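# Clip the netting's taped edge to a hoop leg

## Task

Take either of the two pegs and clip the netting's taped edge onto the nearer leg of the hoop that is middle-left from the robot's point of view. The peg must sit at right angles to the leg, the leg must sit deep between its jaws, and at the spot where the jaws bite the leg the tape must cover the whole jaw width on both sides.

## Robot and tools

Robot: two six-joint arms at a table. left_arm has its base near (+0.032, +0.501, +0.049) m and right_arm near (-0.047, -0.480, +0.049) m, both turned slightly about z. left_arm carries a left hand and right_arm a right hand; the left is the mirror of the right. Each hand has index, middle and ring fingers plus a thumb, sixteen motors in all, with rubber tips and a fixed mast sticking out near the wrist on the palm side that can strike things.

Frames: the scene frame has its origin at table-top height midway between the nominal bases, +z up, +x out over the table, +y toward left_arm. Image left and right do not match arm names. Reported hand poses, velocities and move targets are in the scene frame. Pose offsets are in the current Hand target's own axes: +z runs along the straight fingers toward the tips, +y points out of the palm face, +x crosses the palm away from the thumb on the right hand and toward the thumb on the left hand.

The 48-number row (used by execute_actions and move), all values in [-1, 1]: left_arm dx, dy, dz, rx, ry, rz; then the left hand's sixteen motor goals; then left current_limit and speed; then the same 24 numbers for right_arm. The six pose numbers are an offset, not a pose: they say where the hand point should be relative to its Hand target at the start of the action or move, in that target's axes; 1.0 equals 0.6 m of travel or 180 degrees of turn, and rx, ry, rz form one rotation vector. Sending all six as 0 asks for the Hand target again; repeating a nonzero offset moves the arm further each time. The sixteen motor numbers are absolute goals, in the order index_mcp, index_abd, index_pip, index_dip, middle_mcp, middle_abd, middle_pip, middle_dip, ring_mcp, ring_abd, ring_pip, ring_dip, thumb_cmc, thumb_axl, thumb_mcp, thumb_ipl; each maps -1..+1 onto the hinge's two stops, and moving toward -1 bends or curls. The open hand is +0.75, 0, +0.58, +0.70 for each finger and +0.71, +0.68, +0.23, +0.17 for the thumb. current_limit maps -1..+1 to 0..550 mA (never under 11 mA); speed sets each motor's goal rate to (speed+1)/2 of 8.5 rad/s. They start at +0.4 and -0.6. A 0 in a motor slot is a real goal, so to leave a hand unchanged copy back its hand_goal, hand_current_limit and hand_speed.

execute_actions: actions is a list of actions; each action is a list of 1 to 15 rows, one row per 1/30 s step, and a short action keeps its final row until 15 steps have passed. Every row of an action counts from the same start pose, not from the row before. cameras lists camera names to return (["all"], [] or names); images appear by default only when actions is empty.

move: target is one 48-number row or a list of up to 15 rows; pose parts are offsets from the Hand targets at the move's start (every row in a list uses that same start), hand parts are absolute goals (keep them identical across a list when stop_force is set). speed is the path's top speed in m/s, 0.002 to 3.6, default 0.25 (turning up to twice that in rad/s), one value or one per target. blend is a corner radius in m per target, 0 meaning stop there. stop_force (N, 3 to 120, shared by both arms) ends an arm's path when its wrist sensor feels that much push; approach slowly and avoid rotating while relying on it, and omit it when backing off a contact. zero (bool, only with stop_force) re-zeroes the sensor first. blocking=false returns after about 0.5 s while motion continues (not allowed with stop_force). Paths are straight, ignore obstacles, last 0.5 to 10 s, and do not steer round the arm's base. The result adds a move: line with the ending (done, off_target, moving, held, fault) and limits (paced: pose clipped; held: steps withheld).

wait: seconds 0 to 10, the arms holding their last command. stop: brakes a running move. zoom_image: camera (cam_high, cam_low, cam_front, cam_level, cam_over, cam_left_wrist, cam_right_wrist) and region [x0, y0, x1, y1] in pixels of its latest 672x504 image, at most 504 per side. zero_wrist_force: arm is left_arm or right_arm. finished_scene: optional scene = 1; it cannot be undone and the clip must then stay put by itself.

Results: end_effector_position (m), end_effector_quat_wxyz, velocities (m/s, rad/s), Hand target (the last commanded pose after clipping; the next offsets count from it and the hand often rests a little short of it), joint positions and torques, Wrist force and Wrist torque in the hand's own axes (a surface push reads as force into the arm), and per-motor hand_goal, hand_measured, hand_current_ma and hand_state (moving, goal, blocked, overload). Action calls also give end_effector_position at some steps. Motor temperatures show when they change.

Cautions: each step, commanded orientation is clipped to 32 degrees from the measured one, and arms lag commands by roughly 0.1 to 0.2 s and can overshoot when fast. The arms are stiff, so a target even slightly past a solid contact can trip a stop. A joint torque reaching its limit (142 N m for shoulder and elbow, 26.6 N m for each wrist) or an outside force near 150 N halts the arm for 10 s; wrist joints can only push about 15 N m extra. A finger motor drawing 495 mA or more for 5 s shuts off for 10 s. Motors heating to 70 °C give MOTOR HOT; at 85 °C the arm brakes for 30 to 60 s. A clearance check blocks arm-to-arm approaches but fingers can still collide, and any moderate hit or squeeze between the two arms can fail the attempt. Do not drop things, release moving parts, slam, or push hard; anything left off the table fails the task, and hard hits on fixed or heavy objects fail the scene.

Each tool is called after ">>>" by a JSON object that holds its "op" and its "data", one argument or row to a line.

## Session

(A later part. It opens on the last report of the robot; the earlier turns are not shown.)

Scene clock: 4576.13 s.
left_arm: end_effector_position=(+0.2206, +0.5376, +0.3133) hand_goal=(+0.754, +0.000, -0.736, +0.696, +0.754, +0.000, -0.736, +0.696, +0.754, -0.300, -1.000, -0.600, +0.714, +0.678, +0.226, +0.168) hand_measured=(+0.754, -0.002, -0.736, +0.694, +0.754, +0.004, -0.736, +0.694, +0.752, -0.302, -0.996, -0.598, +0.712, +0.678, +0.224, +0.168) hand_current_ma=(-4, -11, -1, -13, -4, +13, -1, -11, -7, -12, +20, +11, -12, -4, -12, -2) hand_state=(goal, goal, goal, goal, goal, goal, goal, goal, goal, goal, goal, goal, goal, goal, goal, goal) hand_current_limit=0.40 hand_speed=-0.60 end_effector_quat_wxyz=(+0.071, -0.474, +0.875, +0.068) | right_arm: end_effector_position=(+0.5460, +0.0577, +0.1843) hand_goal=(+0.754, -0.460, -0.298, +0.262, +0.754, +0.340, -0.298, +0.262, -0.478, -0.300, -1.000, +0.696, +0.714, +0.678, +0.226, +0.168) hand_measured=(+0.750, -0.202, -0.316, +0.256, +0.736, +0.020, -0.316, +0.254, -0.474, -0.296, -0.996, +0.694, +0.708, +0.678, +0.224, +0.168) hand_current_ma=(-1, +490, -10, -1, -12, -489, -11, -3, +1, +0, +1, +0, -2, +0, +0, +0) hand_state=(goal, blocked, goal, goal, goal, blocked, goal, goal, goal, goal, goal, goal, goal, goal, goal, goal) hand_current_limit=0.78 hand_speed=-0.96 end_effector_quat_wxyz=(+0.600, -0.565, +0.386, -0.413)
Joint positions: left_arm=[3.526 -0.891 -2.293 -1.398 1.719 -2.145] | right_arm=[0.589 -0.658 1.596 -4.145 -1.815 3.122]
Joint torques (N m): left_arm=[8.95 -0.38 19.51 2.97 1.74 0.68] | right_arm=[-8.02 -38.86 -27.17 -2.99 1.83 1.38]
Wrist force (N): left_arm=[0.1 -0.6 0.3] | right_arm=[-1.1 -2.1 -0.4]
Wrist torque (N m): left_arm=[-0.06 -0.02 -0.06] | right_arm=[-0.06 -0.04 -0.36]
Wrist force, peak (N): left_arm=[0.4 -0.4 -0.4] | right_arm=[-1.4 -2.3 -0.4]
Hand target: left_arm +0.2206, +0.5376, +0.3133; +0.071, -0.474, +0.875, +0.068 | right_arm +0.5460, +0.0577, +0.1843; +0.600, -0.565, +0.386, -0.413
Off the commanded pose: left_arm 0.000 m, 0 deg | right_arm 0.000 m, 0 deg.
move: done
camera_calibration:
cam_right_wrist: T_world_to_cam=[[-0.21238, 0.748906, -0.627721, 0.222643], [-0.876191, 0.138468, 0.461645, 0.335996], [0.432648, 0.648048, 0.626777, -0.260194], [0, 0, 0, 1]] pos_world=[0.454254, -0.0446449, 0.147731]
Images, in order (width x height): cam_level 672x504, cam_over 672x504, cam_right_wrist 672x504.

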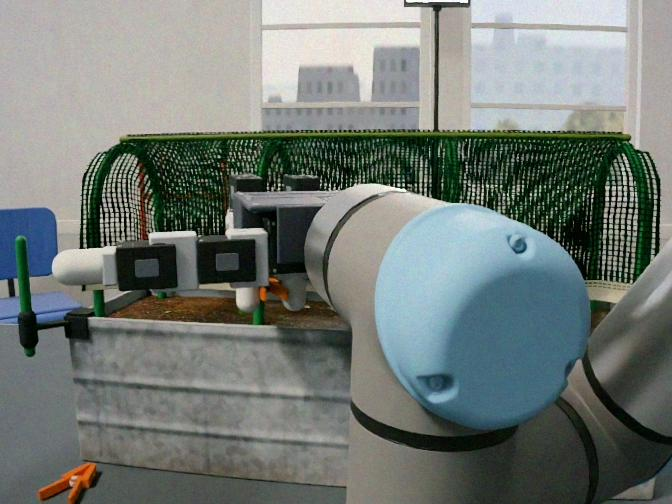

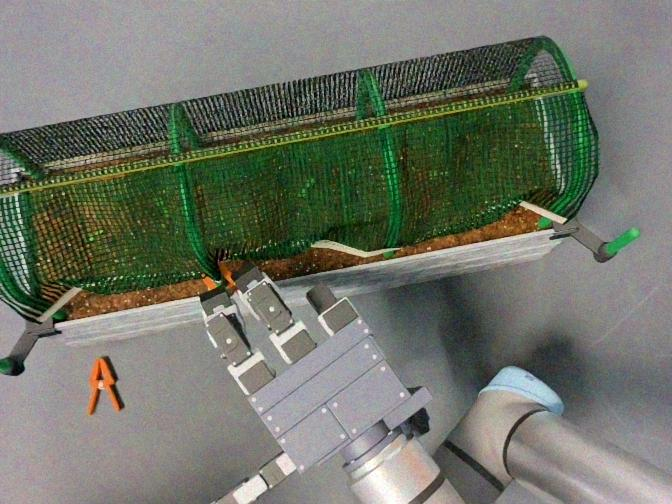

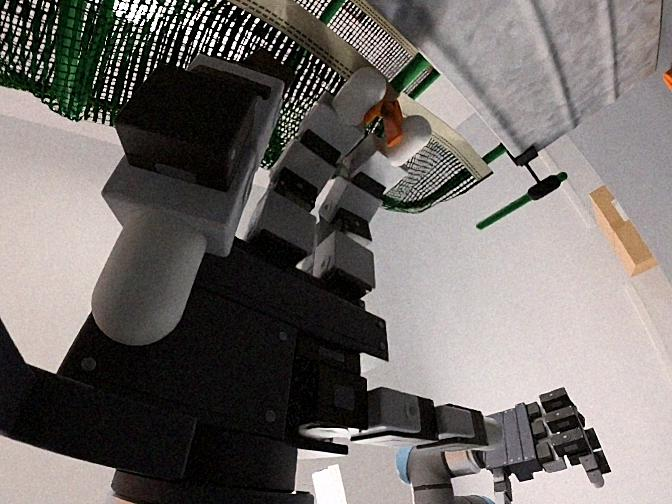

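>>> {"op": "move", "data": {
  "target": [
    [0,0,0,0,0,0, 0.754,0,-0.737,0.696,0.754,0,-0.737,0.696,0.754,-0.3,-1,-0.6,0.714,0.678,0.226,0.168,0.4,-0.6, 0,0,0,0,0,0, 0.754,-0.39,-0.299,0.261,0.754,0.21,-0.299,0.261,-0.479,-0.3,-1,0.696,0.714,0.678,0.226,0.168,0.78,-0.96],
    [0,0,0,0,0,0, 0.754,0,-0.737,0.696,0.754,0,-0.737,0.696,0.754,-0.3,-1,-0.6,0.714,0.678,0.226,0.168,0.4,-0.6, 0,0,0,0,0,0, 0.754,-0.3,-0.299,0.261,0.754,0.12,-0.299,0.261,-0.479,-0.3,-1,0.696,0.714,0.678,0.226,0.168,0.78,-0.96],
    [0,0,0,0,0,0, 0.754,0,-0.737,0.696,0.754,0,-0.737,0.696,0.754,-0.3,-1,-0.6,0.714,0.678,0.226,0.168,0.4,-0.6, 0,0,0,0,0,0, 0.754,-0.2,-0.299,0.261,0.754,0.03,-0.299,0.261,-0.479,-0.3,-1,0.696,0.714,0.678,0.226,0.168,0.78,-0.96],
    [0,0,0,0,0,0, 0.754,0,-0.737,0.696,0.754,0,-0.737,0.696,0.754,-0.3,-1,-0.6,0.714,0.678,0.226,0.168,0.4,-0.6, 0,0,0,0,0,0, 0.754,-0.1,-0.299,0.261,0.754,-0.07,-0.299,0.261,-0.479,-0.3,-1,0.696,0.714,0.678,0.226,0.168,0.78,-0.96],
    [0,0,0,0,0,0, 0.754,0,-0.737,0.696,0.754,0,-0.737,0.696,0.754,-0.3,-1,-0.6,0.714,0.678,0.226,0.168,0.4,-0.6, 0,0,0,0,0,0, 0.754,0.0,-0.299,0.261,0.754,-0.18,-0.299,0.261,-0.479,-0.3,-1,0.696,0.714,0.678,0.226,0.168,0.78,-0.96],
    [0,0,0,0,0,0, 0.754,0,-0.737,0.696,0.754,0,-0.737,0.696,0.754,-0.3,-1,-0.6,0.714,0.678,0.226,0.168,0.4,-0.6, 0,0,0,0,0,0, 0.754,0.3,-0.299,0.261,0.754,-0.45,-0.299,0.261,-0.479,-0.3,-1,0.696,0.714,0.678,0.226,0.168,0.4,-0.9]
  ],
  "speed": 0.05,
  "cameras": ["cam_over","cam_right_wrist"]
}}

>>> {"op": "zoom_image", "data": {
  "camera": "cam_over",
  "region": [190, 250, 270, 330]
}}

>>> {"op": "zoom_image", "data": {
  "camera": "cam_right_wrist",
  "region": [320, 40, 460, 180]
}}

Scene clock: 4605.13 s.
left_arm: end_effector_position=(+0.2206, +0.5376, +0.3133) hand_goal=(+0.754, +0.000, -0.736, +0.696, +0.754, +0.000, -0.736, +0.696, +0.754, -0.300, -1.000, -0.600, +0.714, +0.678, +0.226, +0.168) hand_measured=(+0.754, -0.002, -0.736, +0.694, +0.754, +0.004, -0.736, +0.694, +0.752, -0.302, -0.996, -0.598, +0.712, +0.678, +0.224, +0.168) hand_current_ma=(-4, -11, -1, -13, -4, +13, -1, -11, -7, -12, +20, +11, -12, -4, -12, -2) hand_state=(goal, goal, goal, goal, goal, goal, goal, goal, goal, goal, goal, goal, goal, goal, goal, goal) hand_current_limit=0.40 hand_speed=-0.60 end_effector_quat_wxyz=(+0.071, -0.474, +0.875, +0.068) | right_arm: end_effector_position=(+0.5460, +0.0577, +0.1843) hand_goal=(+0.754, +0.300, -0.298, +0.262, +0.754, -0.450, -0.298, +0.262, -0.478, -0.300, -1.000, +0.696, +0.714, +0.678, +0.226, +0.168) hand_measured=(+0.742, +0.298, -0.304, +0.260, +0.736, -0.446, -0.304, +0.260, -0.474, -0.296, -0.996, +0.694, +0.708, +0.678, +0.224, +0.168) hand_current_ma=(-6, +0, -1, +0, -12, +1, -1, +0, +1, +0, +1, +0, -2, +0, +0, +0) hand_state=(goal, goal, goal, goal, goal, goal, goal, goal, goal, goal, goal, goal, goal, goal, goal, goal) hand_current_limit=0.40 hand_speed=-0.90 end_effector_quat_wxyz=(+0.600, -0.565, +0.386, -0.413)
Joint positions: left_arm=[3.526 -0.891 -2.293 -1.398 1.719 -2.145] | right_arm=[0.589 -0.658 1.596 -4.145 -1.815 3.122]
Joint torques (N m): left_arm=[9.14 -0.68 19.28 3.01 1.7 0.75] | right_arm=[-7.97 -40.78 -26.51 -2.62 1.69 1.34]
Wrist force (N): left_arm=[0.1 -0.3 -0.2] | right_arm=[-1.5 -1.9 -0.3]
Wrist torque (N m): left_arm=[0.04 -0.03 -0.07] | right_arm=[-0.12 -0.01 -0.39]
Wrist force, peak (N): left_arm=[0.6 0.1 -0.4] | right_arm=[-1.0 -2.5 -2.1]
Hand target: left_arm +0.2206, +0.5376, +0.3133; +0.071, -0.474, +0.875, +0.068 | right_arm +0.5460, +0.0577, +0.1843; +0.600, -0.565, +0.386, -0.413
Off the commanded pose: left_arm 0.000 m, 0 deg | right_arm 0.000 m, 0 deg.
move: done
camera_calibration:
cam_right_wrist: T_world_to_cam=[[-0.21238, 0.748906, -0.627721, 0.222643], [-0.876191, 0.138468, 0.461645, 0.335996], [0.432648, 0.648048, 0.626777, -0.260194], [0, 0, 0, 1]] pos_world=[0.454254, -0.0446449, 0.147731]
Images, in order (width x height): cam_over 672x504, cam_right_wrist 672x504.

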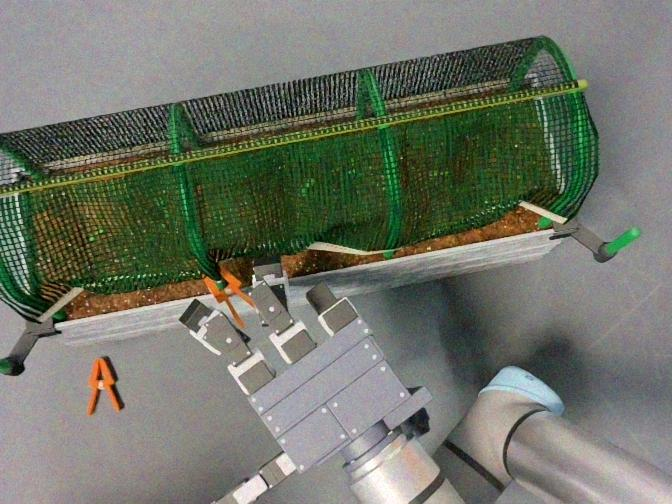

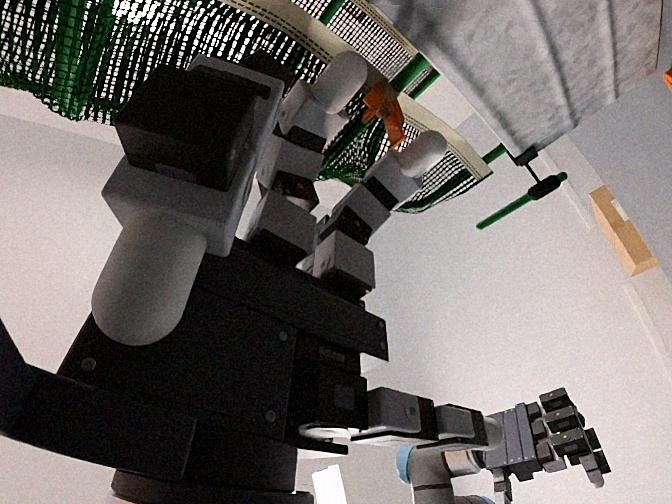

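Scaled by 6.300 from the camera's 672x504 image, which has a finer 960x720 frame.

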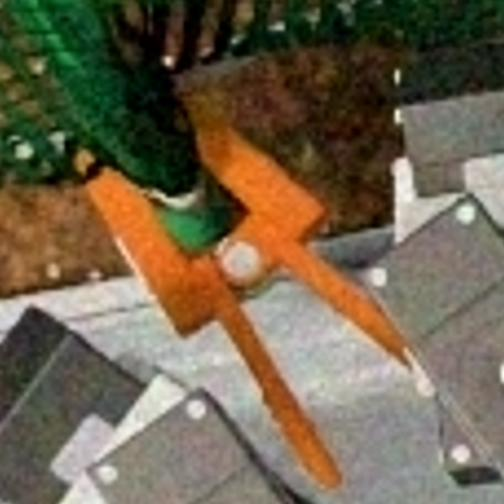

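Scaled by 3.600 from the camera's 672x504 image, which has a finer 960x720 frame.

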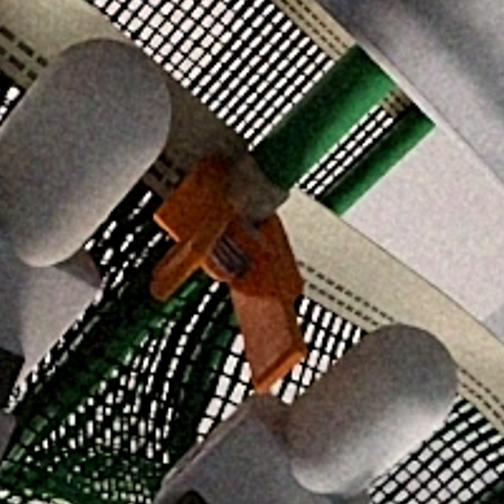

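>>> {"op": "move", "data": {
  "target": [
    [0,0,0,0,0,0, 0.754,0,-0.737,0.696,0.754,0,-0.737,0.696,0.754,-0.3,-1,-0.6,0.714,0.678,0.226,0.168,0.4,-0.6, 0,0,-0.1,0,0,0, 0.754,0.3,-0.299,0.261,0.754,-0.45,-0.299,0.261,-0.479,-0.3,-1,0.696,0.714,0.678,0.226,0.168,0.4,-0.9],
    [0,0,0,0,0,0, 0.754,0,-0.737,0.696,0.754,0,-0.737,0.696,0.754,-0.3,-1,-0.6,0.714,0.678,0.226,0.168,0.4,-0.6, 0.23,-0.02,-0.23,0,0,0, 0.754,0.3,-0.299,0.261,0.754,-0.45,-0.299,0.261,-0.479,-0.3,-1,0.696,0.714,0.678,0.226,0.168,0.4,-0.9]
  ],
  "speed": [0.05,0.15],
  "cameras": ["all"]
}}

>>> {"op": "zoom_image", "data": {
  "camera": "cam_level",
  "region": [240, 262, 300, 307]
}}

>>> {"op": "zoom_image", "data": {
  "camera": "cam_front",
  "region": [270, 260, 330, 320]
}}

>>> {"op": "zoom_image", "data": {
  "camera": "cam_over",
  "region": [195, 260, 245, 310]
}}

>>> {"op": "zoom_image", "data": {
  "camera": "cam_right_wrist",
  "region": [400, 50, 500, 150]
}}

>>> {"op": "zoom_image", "data": {
  "camera": "cam_low",
  "region": [330, 130, 410, 180]
}}

Scene clock: 4622.53 s.
left_arm: end_effector_position=(+0.2206, +0.5376, +0.3133) hand_goal=(+0.754, +0.000, -0.736, +0.696, +0.754, +0.000, -0.736, +0.696, +0.754, -0.300, -1.000, -0.600, +0.714, +0.678, +0.226, +0.168) hand_measured=(+0.754, -0.002, -0.736, +0.694, +0.754, +0.004, -0.736, +0.694, +0.752, -0.302, -0.996, -0.598, +0.712, +0.678, +0.224, +0.168) hand_current_ma=(-4, -11, -1, -13, -4, +13, -1, -11, -7, -12, +20, +11, -12, -4, -12, -2) hand_state=(goal, goal, goal, goal, goal, goal, goal, goal, goal, goal, goal, goal, goal, goal, goal, goal) hand_current_limit=0.40 hand_speed=-0.60 end_effector_quat_wxyz=(+0.071, -0.474, +0.875, +0.068) | right_arm: end_effector_position=(+0.4665, -0.1207, +0.1881) hand_goal=(+0.754, +0.300, -0.298, +0.262, +0.754, -0.450, -0.298, +0.262, -0.478, -0.300, -1.000, +0.696, +0.714, +0.678, +0.226, +0.168) hand_measured=(+0.742, +0.298, -0.304, +0.260, +0.736, -0.446, -0.304, +0.260, -0.474, -0.296, -0.996, +0.694, +0.708, +0.678, +0.224, +0.168) hand_current_ma=(-6, +0, -1, +0, -12, +0, -1, +0, +1, +0, +1, +0, -2, +0, +0, +0) hand_state=(goal, goal, goal, goal, goal, goal, goal, goal, goal, goal, goal, goal, goal, goal, goal, goal) hand_current_limit=0.40 hand_speed=-0.90 end_effector_quat_wxyz=(+0.600, -0.565, +0.386, -0.413) end_effector_velocity=(-0.001, -0.001, +0.000) end_effector_angular_velocity=(+0.001, +0.000, +0.002)
Joint positions: left_arm=[3.526 -0.891 -2.293 -1.398 1.719 -2.145] | right_arm=[0.329 -0.872 2.171 -4.504 -1.556 3.139]
Joint velocities: left_arm=[within noise] | right_arm=[-0.003 -0.001 0.003 -0.002 0.005 0.001]
Joint torques (N m): left_arm=[8.93 -0.07 19.19 3 1.63 0.73] | right_arm=[-7.72 -45.42 3.6 -2.93 2.07 1.43]
Wrist force (N): left_arm=[0.1 -0.3 0.0] | right_arm=[-0.6 -2.1 0.4]
Wrist torque (N m): left_arm=[0.01 -0.02 -0.06] | right_arm=[-0.15 -0.08 -0.34]
Wrist force, peak (N): left_arm=[0.6 -0.5 0.0] | right_arm=[-1.8 -2.1 0.4]
Hand target: left_arm +0.2206, +0.5376, +0.3133; +0.071, -0.474, +0.875, +0.068 | right_arm +0.4664, -0.1209, +0.1881; +0.600, -0.565, +0.386, -0.413
Off the commanded pose: left_arm 0.000 m, 0 deg | right_arm 0.000 m, 0 deg.
move: done
camera_calibration:
cam_left_wrist: T_world_to_cam=[[0.954089, 0.290284, 0.0738172, -0.418469], [0.177019, -0.745282, 0.642821, 0.112634], [0.241615, -0.600242, -0.762451, 0.628287], [0, 0, 0, 1]] pos_world=[0.227515, 0.582543, 0.437525]
cam_right_wrist: T_world_to_cam=[[-0.2123, 0.748917, -0.627735, 0.341724], [-0.876143, 0.13862, 0.461691, 0.289296], [0.432785, 0.648003, 0.626729, -0.112623], [0, 0, 0, 1]] pos_world=[0.374754, -0.223045, 0.151531]

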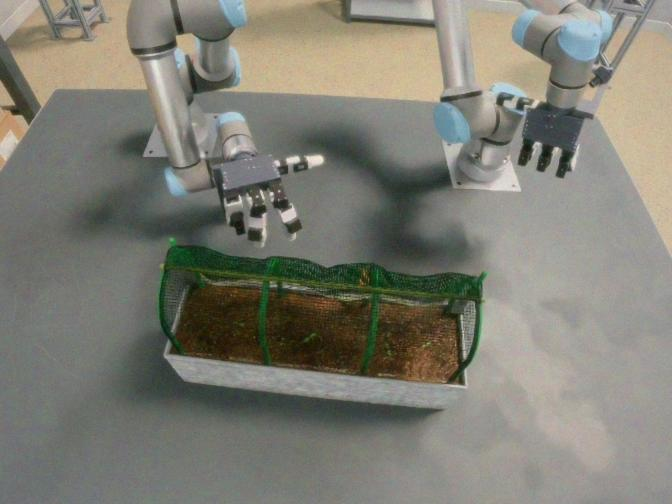

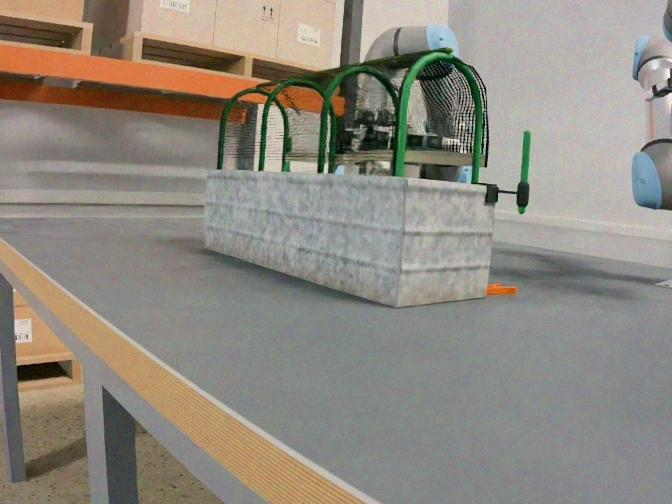

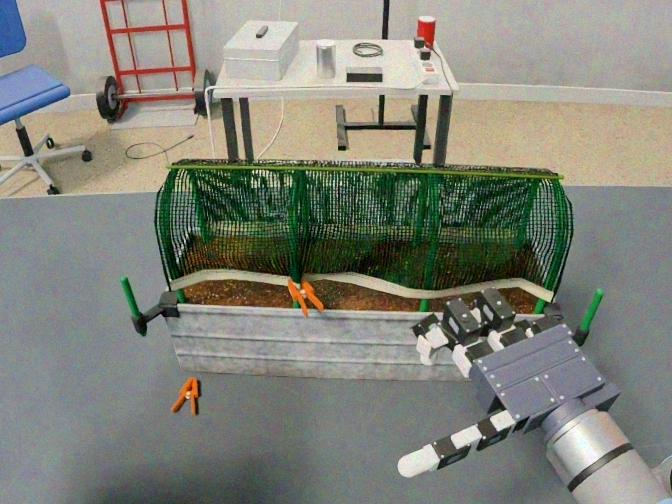

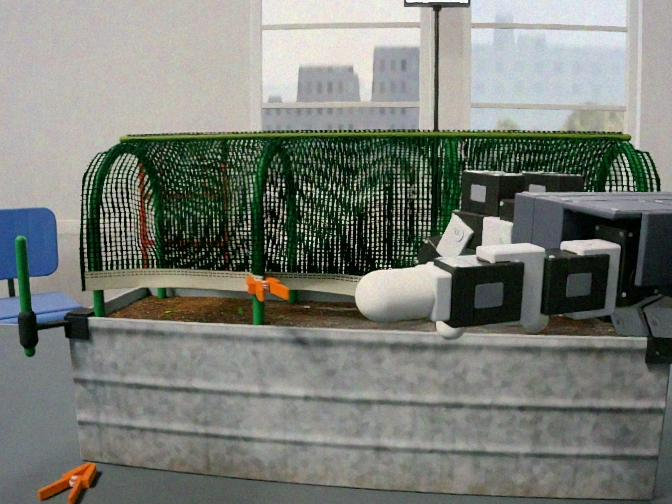

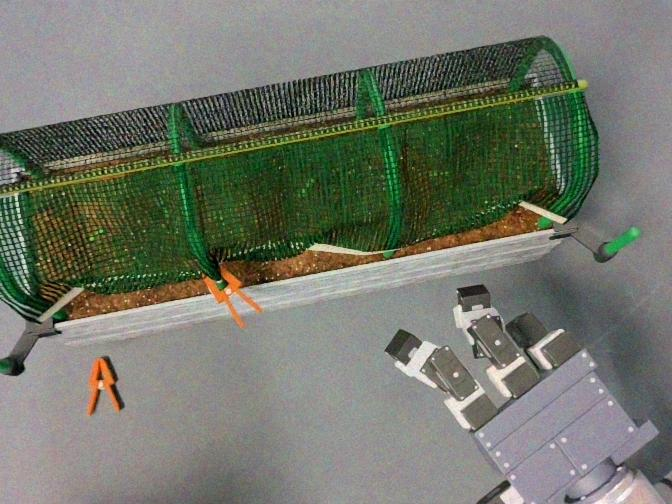

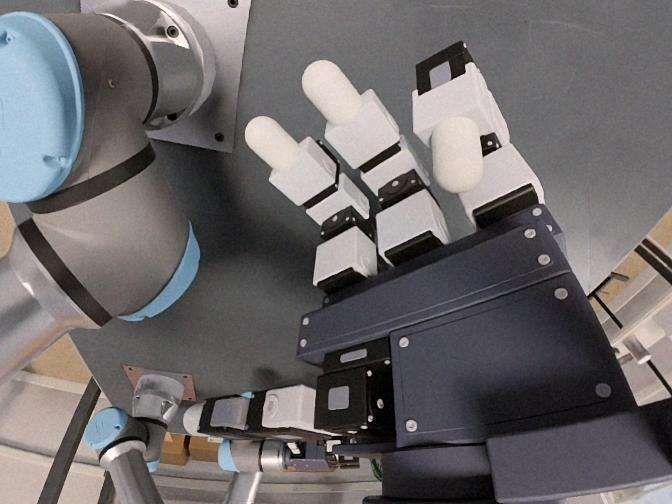

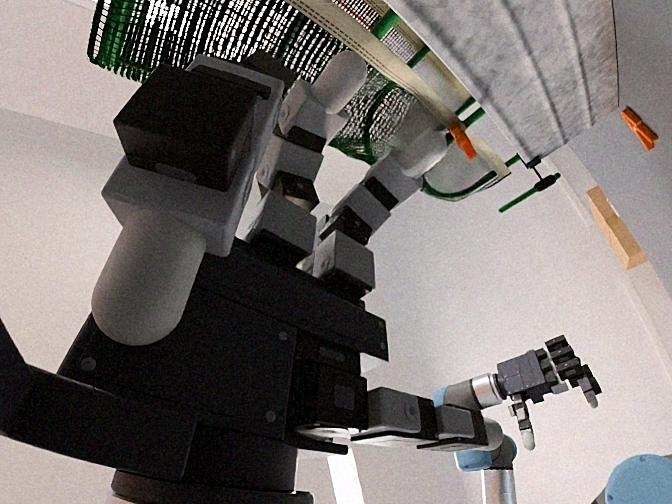

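Scaled by 8.400 from the camera's 672x504 image, which has a finer 960x720 frame.

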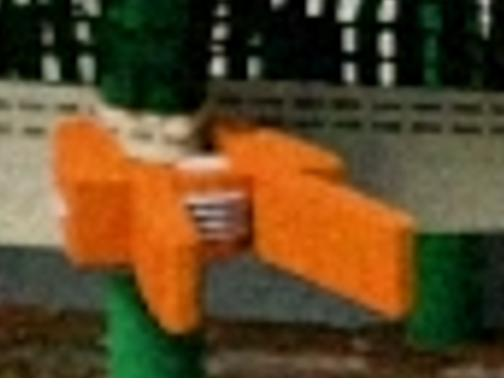

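Scaled by 8.400 from the camera's 672x504 image, which has a finer 960x720 frame.

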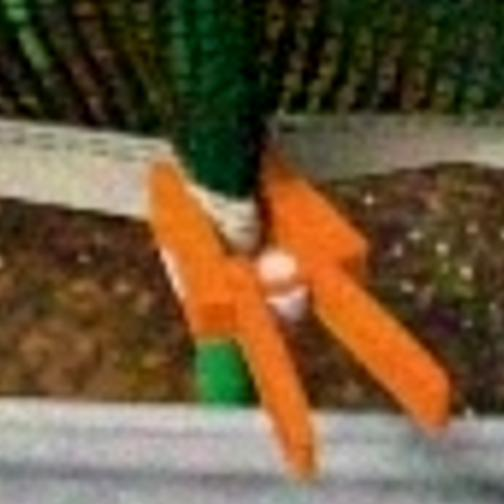

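Scaled by 10.080 from the camera's 672x504 image, which has a finer 960x720 frame.

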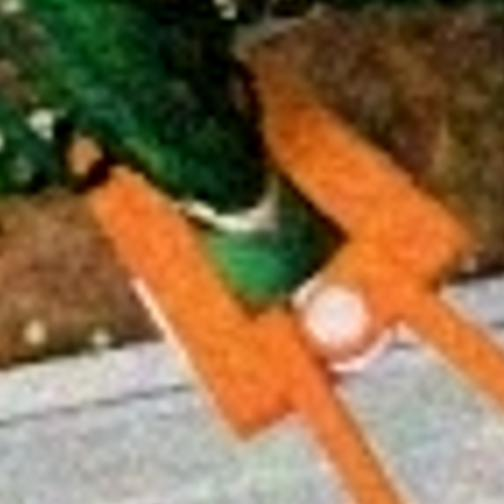

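Scaled by 5.040 from the camera's 672x504 image, which has a finer 960x720 frame.

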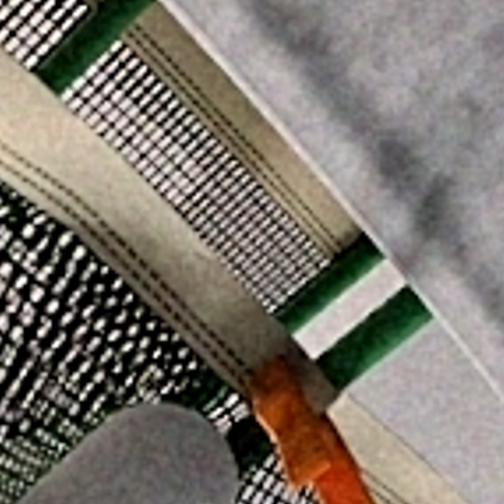

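Scaled by 6.300 from the camera's 672x504 image, which has a finer 960x720 frame.

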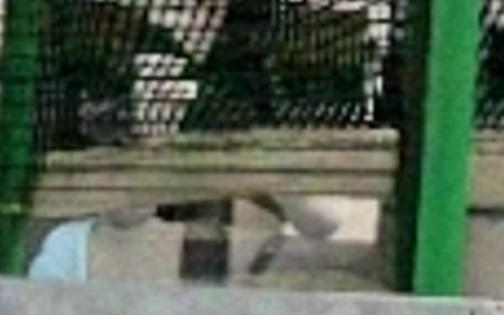

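>>> {"op": "move", "data": {
  "target": [
    [0,0,0,0,0,0, 0.754,0,-0.737,0.696,0.754,0,-0.737,0.696,0.754,-0.3,-1,-0.6,0.714,0.678,0.226,0.168,0.4,-0.6, -0.23,0.02,0.13,0,0,0, 0.754,0.3,-0.299,0.261,0.754,-0.45,-0.299,0.261,-0.479,-0.3,-1,0.696,0.714,0.678,0.226,0.168,0.4,-0.9],
    [0,0,0,0,0,0, 0.754,0,-0.737,0.696,0.754,0,-0.737,0.696,0.754,-0.3,-1,-0.6,0.714,0.678,0.226,0.168,0.4,-0.6, -0.23,0.02,0.228,0,0,0, 0.754,0.3,-0.299,0.261,0.754,-0.45,-0.299,0.261,-0.479,-0.3,-1,0.696,0.714,0.678,0.226,0.168,0.4,-0.9]
  ],
  "speed": [0.15,0.06]
}}

>>> {"op": "move", "data": {
  "target": [
    [0,0,0,0,0,0, 0.754,0,-0.737,0.696,0.754,0,-0.737,0.696,0.754,-0.3,-1,-0.6,0.714,0.678,0.226,0.168,0.4,-0.6, 0,0,0,0,0,0, 0.754,0.03,-0.299,0.261,0.754,-0.16,-0.299,0.261,-0.479,-0.3,-1,0.696,0.714,0.678,0.226,0.168,0.4,-0.93],
    [0,0,0,0,0,0, 0.754,0,-0.737,0.696,0.754,0,-0.737,0.696,0.754,-0.3,-1,-0.6,0.714,0.678,0.226,0.168,0.4,-0.6, 0,0,0,0,0,0, 0.754,-0.12,-0.299,0.261,0.754,-0.01,-0.299,0.261,-0.479,-0.3,-1,0.696,0.714,0.678,0.226,0.168,0.4,-0.96],
    [0,0,0,0,0,0, 0.754,0,-0.737,0.696,0.754,0,-0.737,0.696,0.754,-0.3,-1,-0.6,0.714,0.678,0.226,0.168,0.4,-0.6, 0,0,0,0,0,0, 0.754,-0.24,-0.299,0.261,0.754,0.1,-0.299,0.261,-0.479,-0.3,-1,0.696,0.714,0.678,0.226,0.168,0.4,-0.96]
  ],
  "speed": 0.05,
  "cameras": ["cam_over","cam_right_wrist"]
}}

>>> {"op": "zoom_image", "data": {
  "camera": "cam_over",
  "region": [190, 250, 270, 330]
}}

Scene clock: 4716.90 s.
left_arm: end_effector_position=(+0.2206, +0.5376, +0.3133) hand_goal=(+0.754, +0.000, -0.736, +0.696, +0.754, +0.000, -0.736, +0.696, +0.754, -0.300, -1.000, -0.600, +0.714, +0.678, +0.226, +0.168) hand_measured=(+0.754, -0.002, -0.736, +0.694, +0.754, +0.004, -0.736, +0.694, +0.752, -0.302, -0.996, -0.598, +0.712, +0.678, +0.224, +0.168) hand_current_ma=(-4, -11, -1, -13, -4, +13, -1, -11, -7, -12, +20, +11, -12, -4, -12, -2) hand_state=(goal, goal, goal, goal, goal, goal, goal, goal, goal, goal, goal, goal, goal, goal, goal, goal) hand_current_limit=0.40 hand_speed=-0.60 end_effector_quat_wxyz=(+0.071, -0.474, +0.875, +0.068) | right_arm: end_effector_position=(+0.5447, +0.0572, +0.1842) hand_goal=(+0.754, +0.300, -0.298, +0.262, +0.754, -0.450, -0.298, +0.262, -0.478, -0.300, -1.000, +0.696, +0.714, +0.678, +0.226, +0.168) hand_measured=(+0.742, +0.298, -0.304, +0.260, +0.736, -0.448, -0.304, +0.260, -0.474, -0.296, -0.996, +0.694, +0.708, +0.678, +0.224, +0.168) hand_current_ma=(-6, +0, -1, +0, -12, +0, -1, +0, +1, +0, +1, +0, -2, +0, +0, +0) hand_state=(goal, goal, goal, goal, goal, goal, goal, goal, goal, goal, goal, goal, goal, goal, goal, goal) hand_current_limit=0.40 hand_speed=-0.90 end_effector_quat_wxyz=(+0.600, -0.565, +0.386, -0.413)
Joint positions: left_arm=[3.526 -0.891 -2.293 -1.398 1.719 -2.145] | right_arm=[0.589 -0.66 1.6 -4.147 -1.815 3.122]
Joint torques (N m): left_arm=[8.77 -0.37 19.17 3.09 1.63 0.64] | right_arm=[-8.09 -39.63 -25.63 -0.23 2.09 1.36]
Wrist force (N): left_arm=[0.3 0.2 0.0] | right_arm=[-1.1 -1.7 -0.3]
Wrist torque (N m): left_arm=[0.08 -0.05 -0.06] | right_arm=[-0.07 -0.03 -0.35]
Wrist force, peak (N): left_arm=[0.5 -0.3 -0.4] | right_arm=[-0.6 -2.5 0.5]
Hand target: left_arm +0.2206, +0.5376, +0.3133; +0.071, -0.474, +0.875, +0.068 | right_arm +0.5448, +0.0573, +0.1842; +0.600, -0.565, +0.386, -0.413
Off the commanded pose: left_arm 0.000 m, 0 deg | right_arm 0.000 m, 0 deg.
move: done

Scene clock: 4720.07 s.
left_arm: end_effector_position=(+0.2206, +0.5376, +0.3133) hand_goal=(+0.754, +0.000, -0.736, +0.696, +0.754, +0.000, -0.736, +0.696, +0.754, -0.300, -1.000, -0.600, +0.714, +0.678, +0.226, +0.168) hand_measured=(+0.754, -0.002, -0.736, +0.694, +0.754, +0.004, -0.736, +0.694, +0.752, -0.302, -0.996, -0.598, +0.712, +0.678, +0.224, +0.168) hand_current_ma=(-4, -11, -1, -13, -4, +13, -1, -11, -7, -12, +20, +11, -12, -4, -12, -2) hand_state=(goal, goal, goal, goal, goal, goal, goal, goal, goal, goal, goal, goal, goal, goal, goal, goal) hand_current_limit=0.40 hand_speed=-0.60 end_effector_quat_wxyz=(+0.071, -0.474, +0.875, +0.068) | right_arm: end_effector_position=(+0.5448, +0.0573, +0.1842) hand_goal=(+0.754, -0.240, -0.298, +0.262, +0.754, +0.100, -0.298, +0.262, -0.478, -0.300, -1.000, +0.696, +0.714, +0.678, +0.226, +0.168) hand_measured=(+0.744, -0.132, -0.302, +0.260, +0.736, -0.008, -0.302, +0.260, -0.474, -0.296, -0.996, +0.694, +0.708, +0.678, +0.224, +0.168) hand_current_ma=(-4, +182, -1, +0, -11, -180, -1, +0, +1, +0, +1, +0, -2, +0, +0, +0) hand_state=(goal, blocked, goal, goal, goal, blocked, goal, goal, goal, goal, goal, goal, goal, goal, goal, goal) hand_current_limit=0.40 hand_speed=-0.96 end_effector_quat_wxyz=(+0.600, -0.565, +0.386, -0.413)
Joint positions: left_arm=[3.526 -0.891 -2.293 -1.398 1.719 -2.145] | right_arm=[0.589 -0.659 1.6 -4.147 -1.815 3.122]
Joint torques (N m): left_arm=[8.99 -0.41 19.09 3.08 1.56 0.72] | right_arm=[-8.12 -38.94 -27.16 -0.51 1.44 1.31]
Wrist force (N): left_arm=[0.1 0.0 -0.2] | right_arm=[-1.4 -1.7 0.7]
Wrist torque (N m): left_arm=[0.07 -0.03 -0.06] | right_arm=[-0.14 -0.04 -0.37]
Wrist force, peak (N): left_arm=[0.5 -0.4 -0.5] | right_arm=[-1.2 -2.1 -0.3]
Hand target: left_arm +0.2206, +0.5376, +0.3133; +0.071, -0.474, +0.875, +0.068 | right_arm +0.5448, +0.0573, +0.1842; +0.600, -0.565, +0.386, -0.413
Off the commanded pose: left_arm 0.000 m, 0 deg | right_arm 0.000 m, 0 deg.
move: done
camera_calibration:
cam_right_wrist: T_world_to_cam=[[-0.21238, 0.748906, -0.627721, 0.222646], [-0.876191, 0.138468, 0.461645, 0.335134], [0.432648, 0.648048, 0.626777, -0.259397], [0, 0, 0, 1]] pos_world=[0.453154, -0.0450449, 0.147631]
Images, in order (width x height): cam_over 672x504, cam_right_wrist 672x504.

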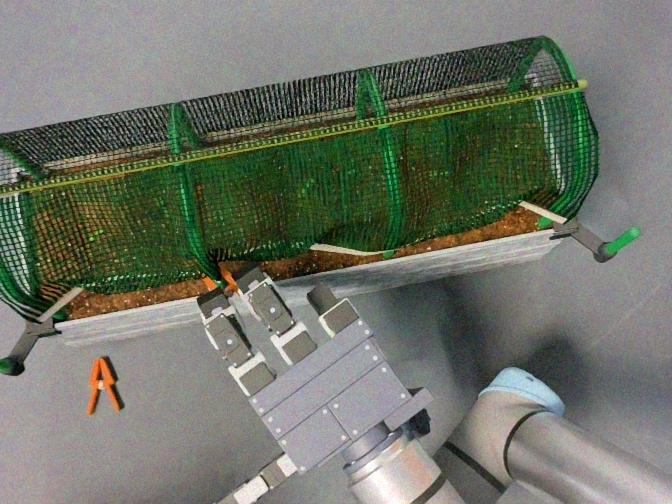

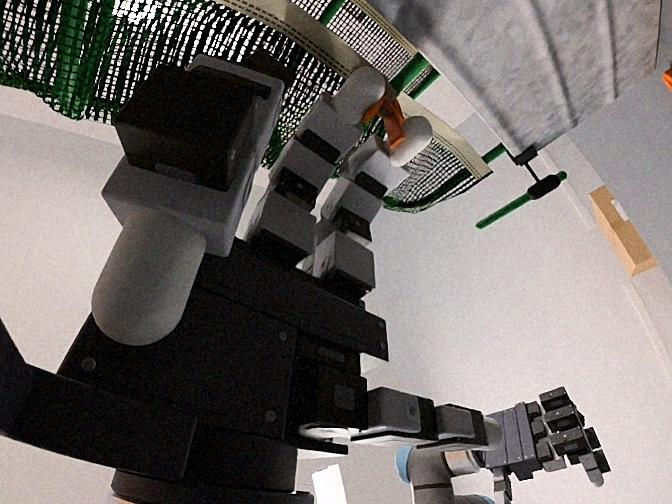

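Scaled by 6.300 from the camera's 672x504 image, which has a finer 960x720 frame.

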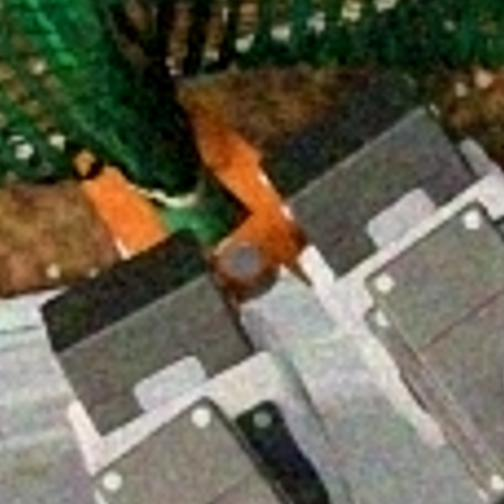

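>>> {"op": "move", "data": {
  "target": [
    [0,0,0,0,0,0,0.754,0,-0.737,0.696,0.754,0,-0.737,0.696,0.754,-0.3,-1,-0.6,0.714,0.678,0.226,0.168,0.4,-0.6,0,0,0,0,0,0,0.754,-0.36,-0.299,0.261,0.754,0.24,-0.299,0.261,-0.479,-0.3,-1,0.696,0.714,0.678,0.226,0.168,0.6,-0.96],
    [0,0,0,0,0,0,0.754,0,-0.737,0.696,0.754,0,-0.737,0.696,0.754,-0.3,-1,-0.6,0.714,0.678,0.226,0.168,0.4,-0.6,0,0,0,0,0,0,0.754,-0.46,-0.299,0.261,0.754,0.34,-0.299,0.261,-0.479,-0.3,-1,0.696,0.714,0.678,0.226,0.168,0.78,-0.96]
  ],
  "speed": 0.05,
  "cameras": ["cam_over", "cam_right_wrist", "cam_level"]
}}

>>> {"op": "zoom_image", "data": {
  "camera": "cam_over",
  "region": [190, 240, 260, 310]
}}

>>> {"op": "zoom_image", "data": {
  "camera": "cam_right_wrist",
  "region": [340, 20, 460, 140]
}}

Scene clock: 4763.77 s.
left_arm: end_effector_position=(+0.2206, +0.5376, +0.3133) hand_goal=(+0.754, +0.000, -0.736, +0.696, +0.754, +0.000, -0.736, +0.696, +0.754, -0.300, -1.000, -0.600, +0.714, +0.678, +0.226, +0.168) hand_measured=(+0.754, -0.002, -0.736, +0.694, +0.754, +0.004, -0.736, +0.694, +0.752, -0.302, -0.996, -0.598, +0.712, +0.678, +0.224, +0.168) hand_current_ma=(-4, -11, -1, -13, -4, +13, -1, -11, -7, -12, +20, +11, -12, -4, -12, -2) hand_state=(goal, goal, goal, goal, goal, goal, goal, goal, goal, goal, goal, goal, goal, goal, goal, goal) hand_current_limit=0.40 hand_speed=-0.60 end_effector_quat_wxyz=(+0.071, -0.474, +0.875, +0.068) | right_arm: end_effector_position=(+0.5448, +0.0573, +0.1842) hand_goal=(+0.754, -0.460, -0.298, +0.262, +0.754, +0.340, -0.298, +0.262, -0.478, -0.300, -1.000, +0.696, +0.714, +0.678, +0.226, +0.168) hand_measured=(+0.750, -0.192, -0.314, +0.258, +0.736, +0.016, -0.314, +0.256, -0.474, -0.296, -0.996, +0.694, +0.708, +0.678, +0.224, +0.168) hand_current_ma=(-1, +489, -9, -1, -11, -489, -9, -2, +1, +0, +1, +0, -2, +0, +0, +0) hand_state=(goal, blocked, goal, goal, goal, blocked, goal, goal, goal, goal, goal, goal, goal, goal, goal, goal) hand_current_limit=0.78 hand_speed=-0.96 end_effector_quat_wxyz=(+0.600, -0.565, +0.386, -0.413)
Joint positions: left_arm=[3.526 -0.891 -2.293 -1.398 1.719 -2.145] | right_arm=[0.589 -0.659 1.6 -4.147 -1.815 3.122]
Joint torques (N m): left_arm=[8.86 -0.39 19.25 3.24 1.61 0.53] | right_arm=[-7.22 -39.12 -25.79 -0.95 0.88 1.38]
Wrist force (N): left_arm=[0.1 -0.2 0.0] | right_arm=[-1.3 -1.8 -0.2]
Wrist torque (N m): left_arm=[0.02 -0.02 -0.07] | right_arm=[-0.08 -0.04 -0.36]
Wrist force, peak (N): left_arm=[0.3 -0.7 -0.3] | right_arm=[-1.3 -2.0 0.4]
Hand target: left_arm +0.2206, +0.5376, +0.3133; +0.071, -0.474, +0.875, +0.068 | right_arm +0.5448, +0.0573, +0.1842; +0.600, -0.565, +0.386, -0.413
Off the commanded pose: left_arm 0.000 m, 0 deg | right_arm 0.000 m, 0 deg.
move: done
camera_calibration:
cam_right_wrist: T_world_to_cam=[[-0.21238, 0.748906, -0.627721, 0.222646], [-0.876191, 0.138468, 0.461645, 0.335134], [0.432648, 0.648048, 0.626777, -0.259397], [0, 0, 0, 1]] pos_world=[0.453154, -0.0450449, 0.147631]
Images, in order (width x height): cam_level 672x504, cam_over 672x504, cam_right_wrist 672x504.

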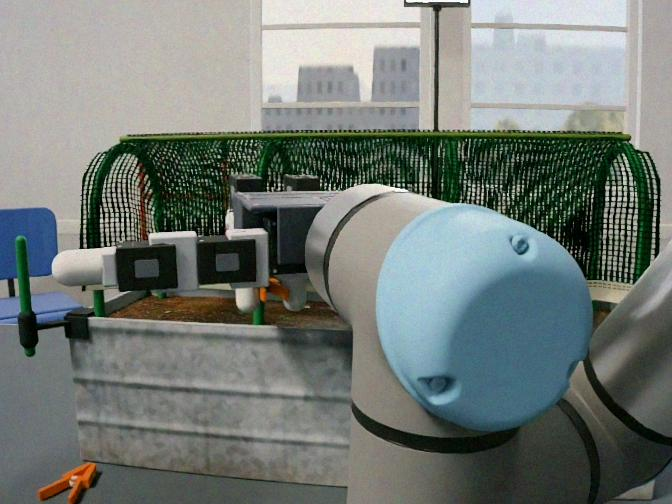

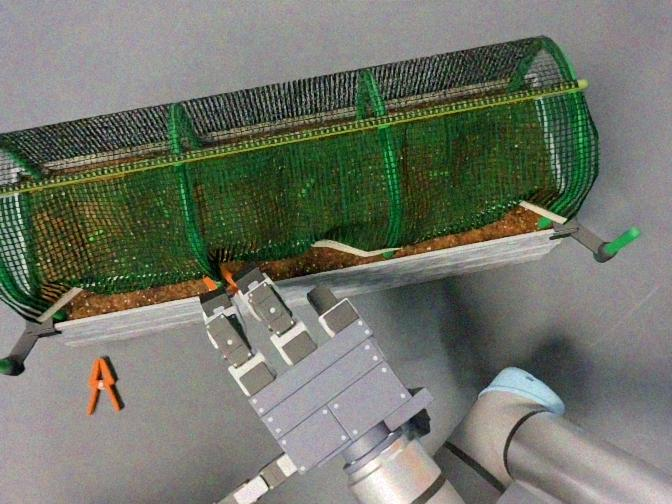

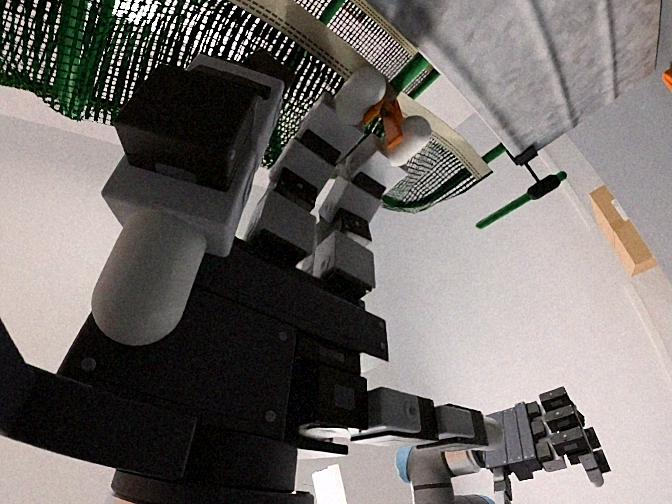

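Scaled by 7.200 from the camera's 672x504 image, which has a finer 960x720 frame.

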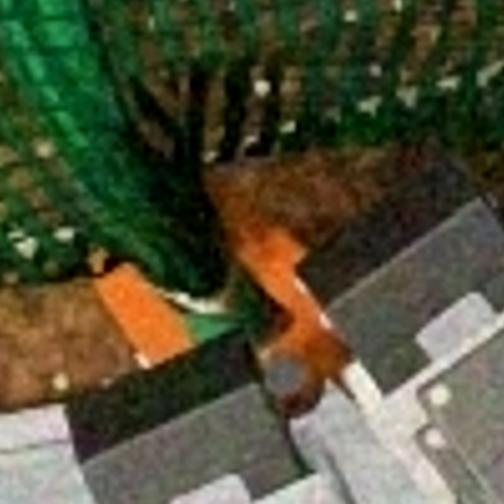

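Scaled by 4.200 from the camera's 672x504 image, which has a finer 960x720 frame.

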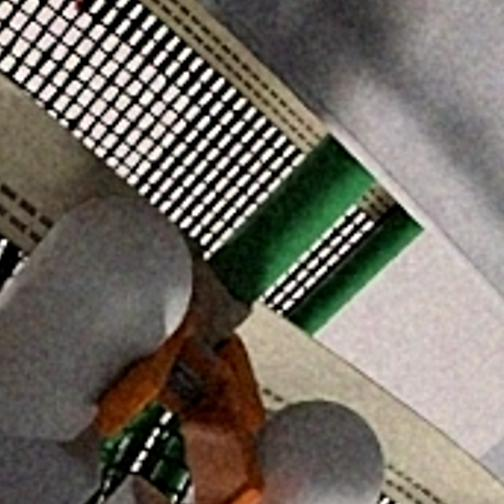

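>>> {"op": "move", "data": {
  "target": [0,0,0,0,0,0,0.754,0,-0.737,0.696,0.754,0,-0.737,0.696,0.754,-0.3,-1,-0.6,0.714,0.678,0.226,0.168,0.4,-0.6,-0.0004,0.0005,0.0075,0,0,0,0.754,-0.46,-0.299,0.261,0.754,0.34,-0.299,0.261,-0.479,-0.3,-1,0.696,0.714,0.678,0.226,0.168,0.78,-0.96],
  "speed": 0.01,
  "stop_force": 6,
  "cameras": ["cam_over", "cam_right_wrist"]
}}

>>> {"op": "zoom_image", "data": {
  "camera": "cam_over",
  "region": [190, 240, 260, 310]
}}

>>> {"op": "zoom_image", "data": {
  "camera": "cam_right_wrist",
  "region": [340, 20, 460, 140]
}}

Scene clock: 4771.93 s.
left_arm: end_effector_position=(+0.2206, +0.5376, +0.3133) hand_goal=(+0.754, +0.000, -0.736, +0.696, +0.754, +0.000, -0.736, +0.696, +0.754, -0.300, -1.000, -0.600, +0.714, +0.678, +0.226, +0.168) hand_measured=(+0.754, -0.002, -0.736, +0.694, +0.754, +0.004, -0.736, +0.694, +0.752, -0.302, -0.996, -0.598, +0.712, +0.678, +0.224, +0.168) hand_current_ma=(-4, -11, -1, -13, -4, +13, -1, -11, -7, -12, +20, +11, -12, -4, -12, -2) hand_state=(goal, goal, goal, goal, goal, goal, goal, goal, goal, goal, goal, goal, goal, goal, goal, goal) hand_current_limit=0.40 hand_speed=-0.60 end_effector_quat_wxyz=(+0.071, -0.474, +0.875, +0.068) | right_arm: end_effector_position=(+0.5490, +0.0591, +0.1842) hand_goal=(+0.754, -0.460, -0.298, +0.262, +0.754, +0.340, -0.298, +0.262, -0.478, -0.300, -1.000, +0.696, +0.714, +0.678, +0.226, +0.168) hand_measured=(+0.750, -0.220, -0.326, +0.252, +0.734, +0.026, -0.328, +0.248, -0.474, -0.296, -0.996, +0.694, +0.708, +0.678, +0.224, +0.168) hand_current_ma=(-1, +489, -21, -3, -14, -489, -25, -6, +1, +0, +1, +0, -2, +0, +0, +0) hand_state=(goal, blocked, blocked, goal, blocked, blocked, blocked, goal, goal, goal, goal, goal, goal, goal, goal, goal) hand_current_limit=0.78 hand_speed=-0.96 end_effector_quat_wxyz=(+0.600, -0.565, +0.386, -0.413)
Joint positions: left_arm=[3.526 -0.891 -2.293 -1.398 1.719 -2.145] | right_arm=[0.588 -0.653 1.585 -4.138 -1.814 3.122]
Joint torques (N m): left_arm=[9.04 -0.54 19.35 3.22 1.55 0.58] | right_arm=[-9.19 -38.84 -27.56 -0.2 1.88 1.52]
Wrist force (N): left_arm=[0.4 -0.4 0.0] | right_arm=[-1.1 -2.4 -1.7]
Wrist torque (N m): left_arm=[0.01 -0.06 -0.04] | right_arm=[-0.07 -0.05 -0.37]
Wrist force, peak (N): left_arm=[0.5 -0.3 -0.5] | right_arm=[-1.2 -2.5 -2.0]
Hand target: left_arm +0.2206, +0.5376, +0.3133; +0.071, -0.474, +0.875, +0.068 | right_arm +0.5490, +0.0591, +0.1842; +0.600, -0.565, +0.386, -0.413
Off the commanded pose: left_arm 0.000 m, 0 deg | right_arm 0.000 m, 0 deg.
move: done
camera_calibration:
cam_right_wrist: T_world_to_cam=[[-0.21238, 0.748906, -0.627721, 0.222094], [-0.876191, 0.138468, 0.461645, 0.338463], [0.432648, 0.648048, 0.626777, -0.262402], [0, 0, 0, 1]] pos_world=[0.457254, -0.0431449, 0.147631]
Images, in order (width x height): cam_over 672x504, cam_right_wrist 672x504.

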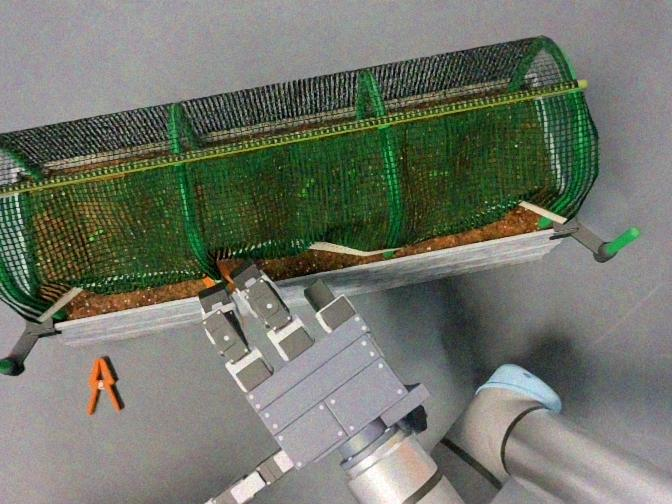

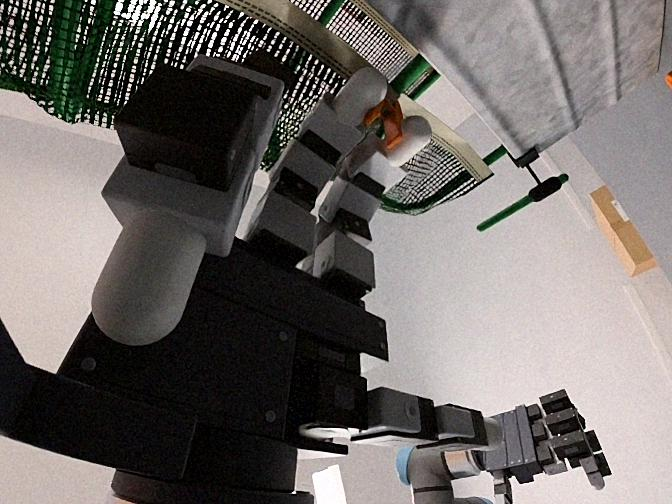

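Scaled by 7.200 from the camera's 672x504 image, which has a finer 960x720 frame.

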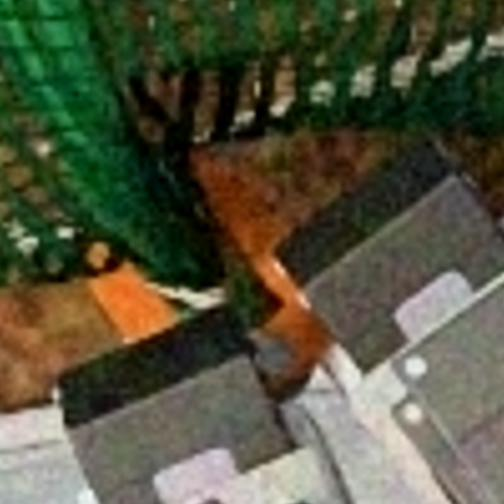

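Scaled by 4.200 from the camera's 672x504 image, which has a finer 960x720 frame.

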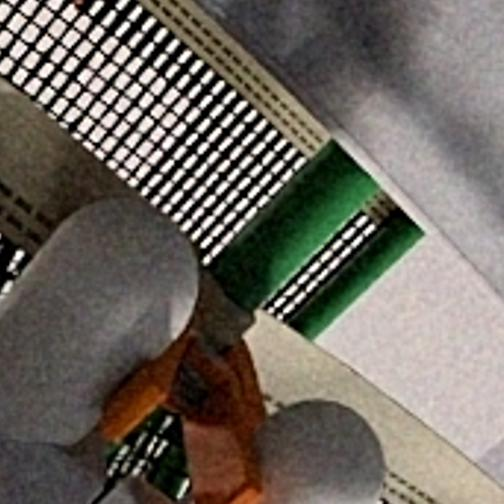

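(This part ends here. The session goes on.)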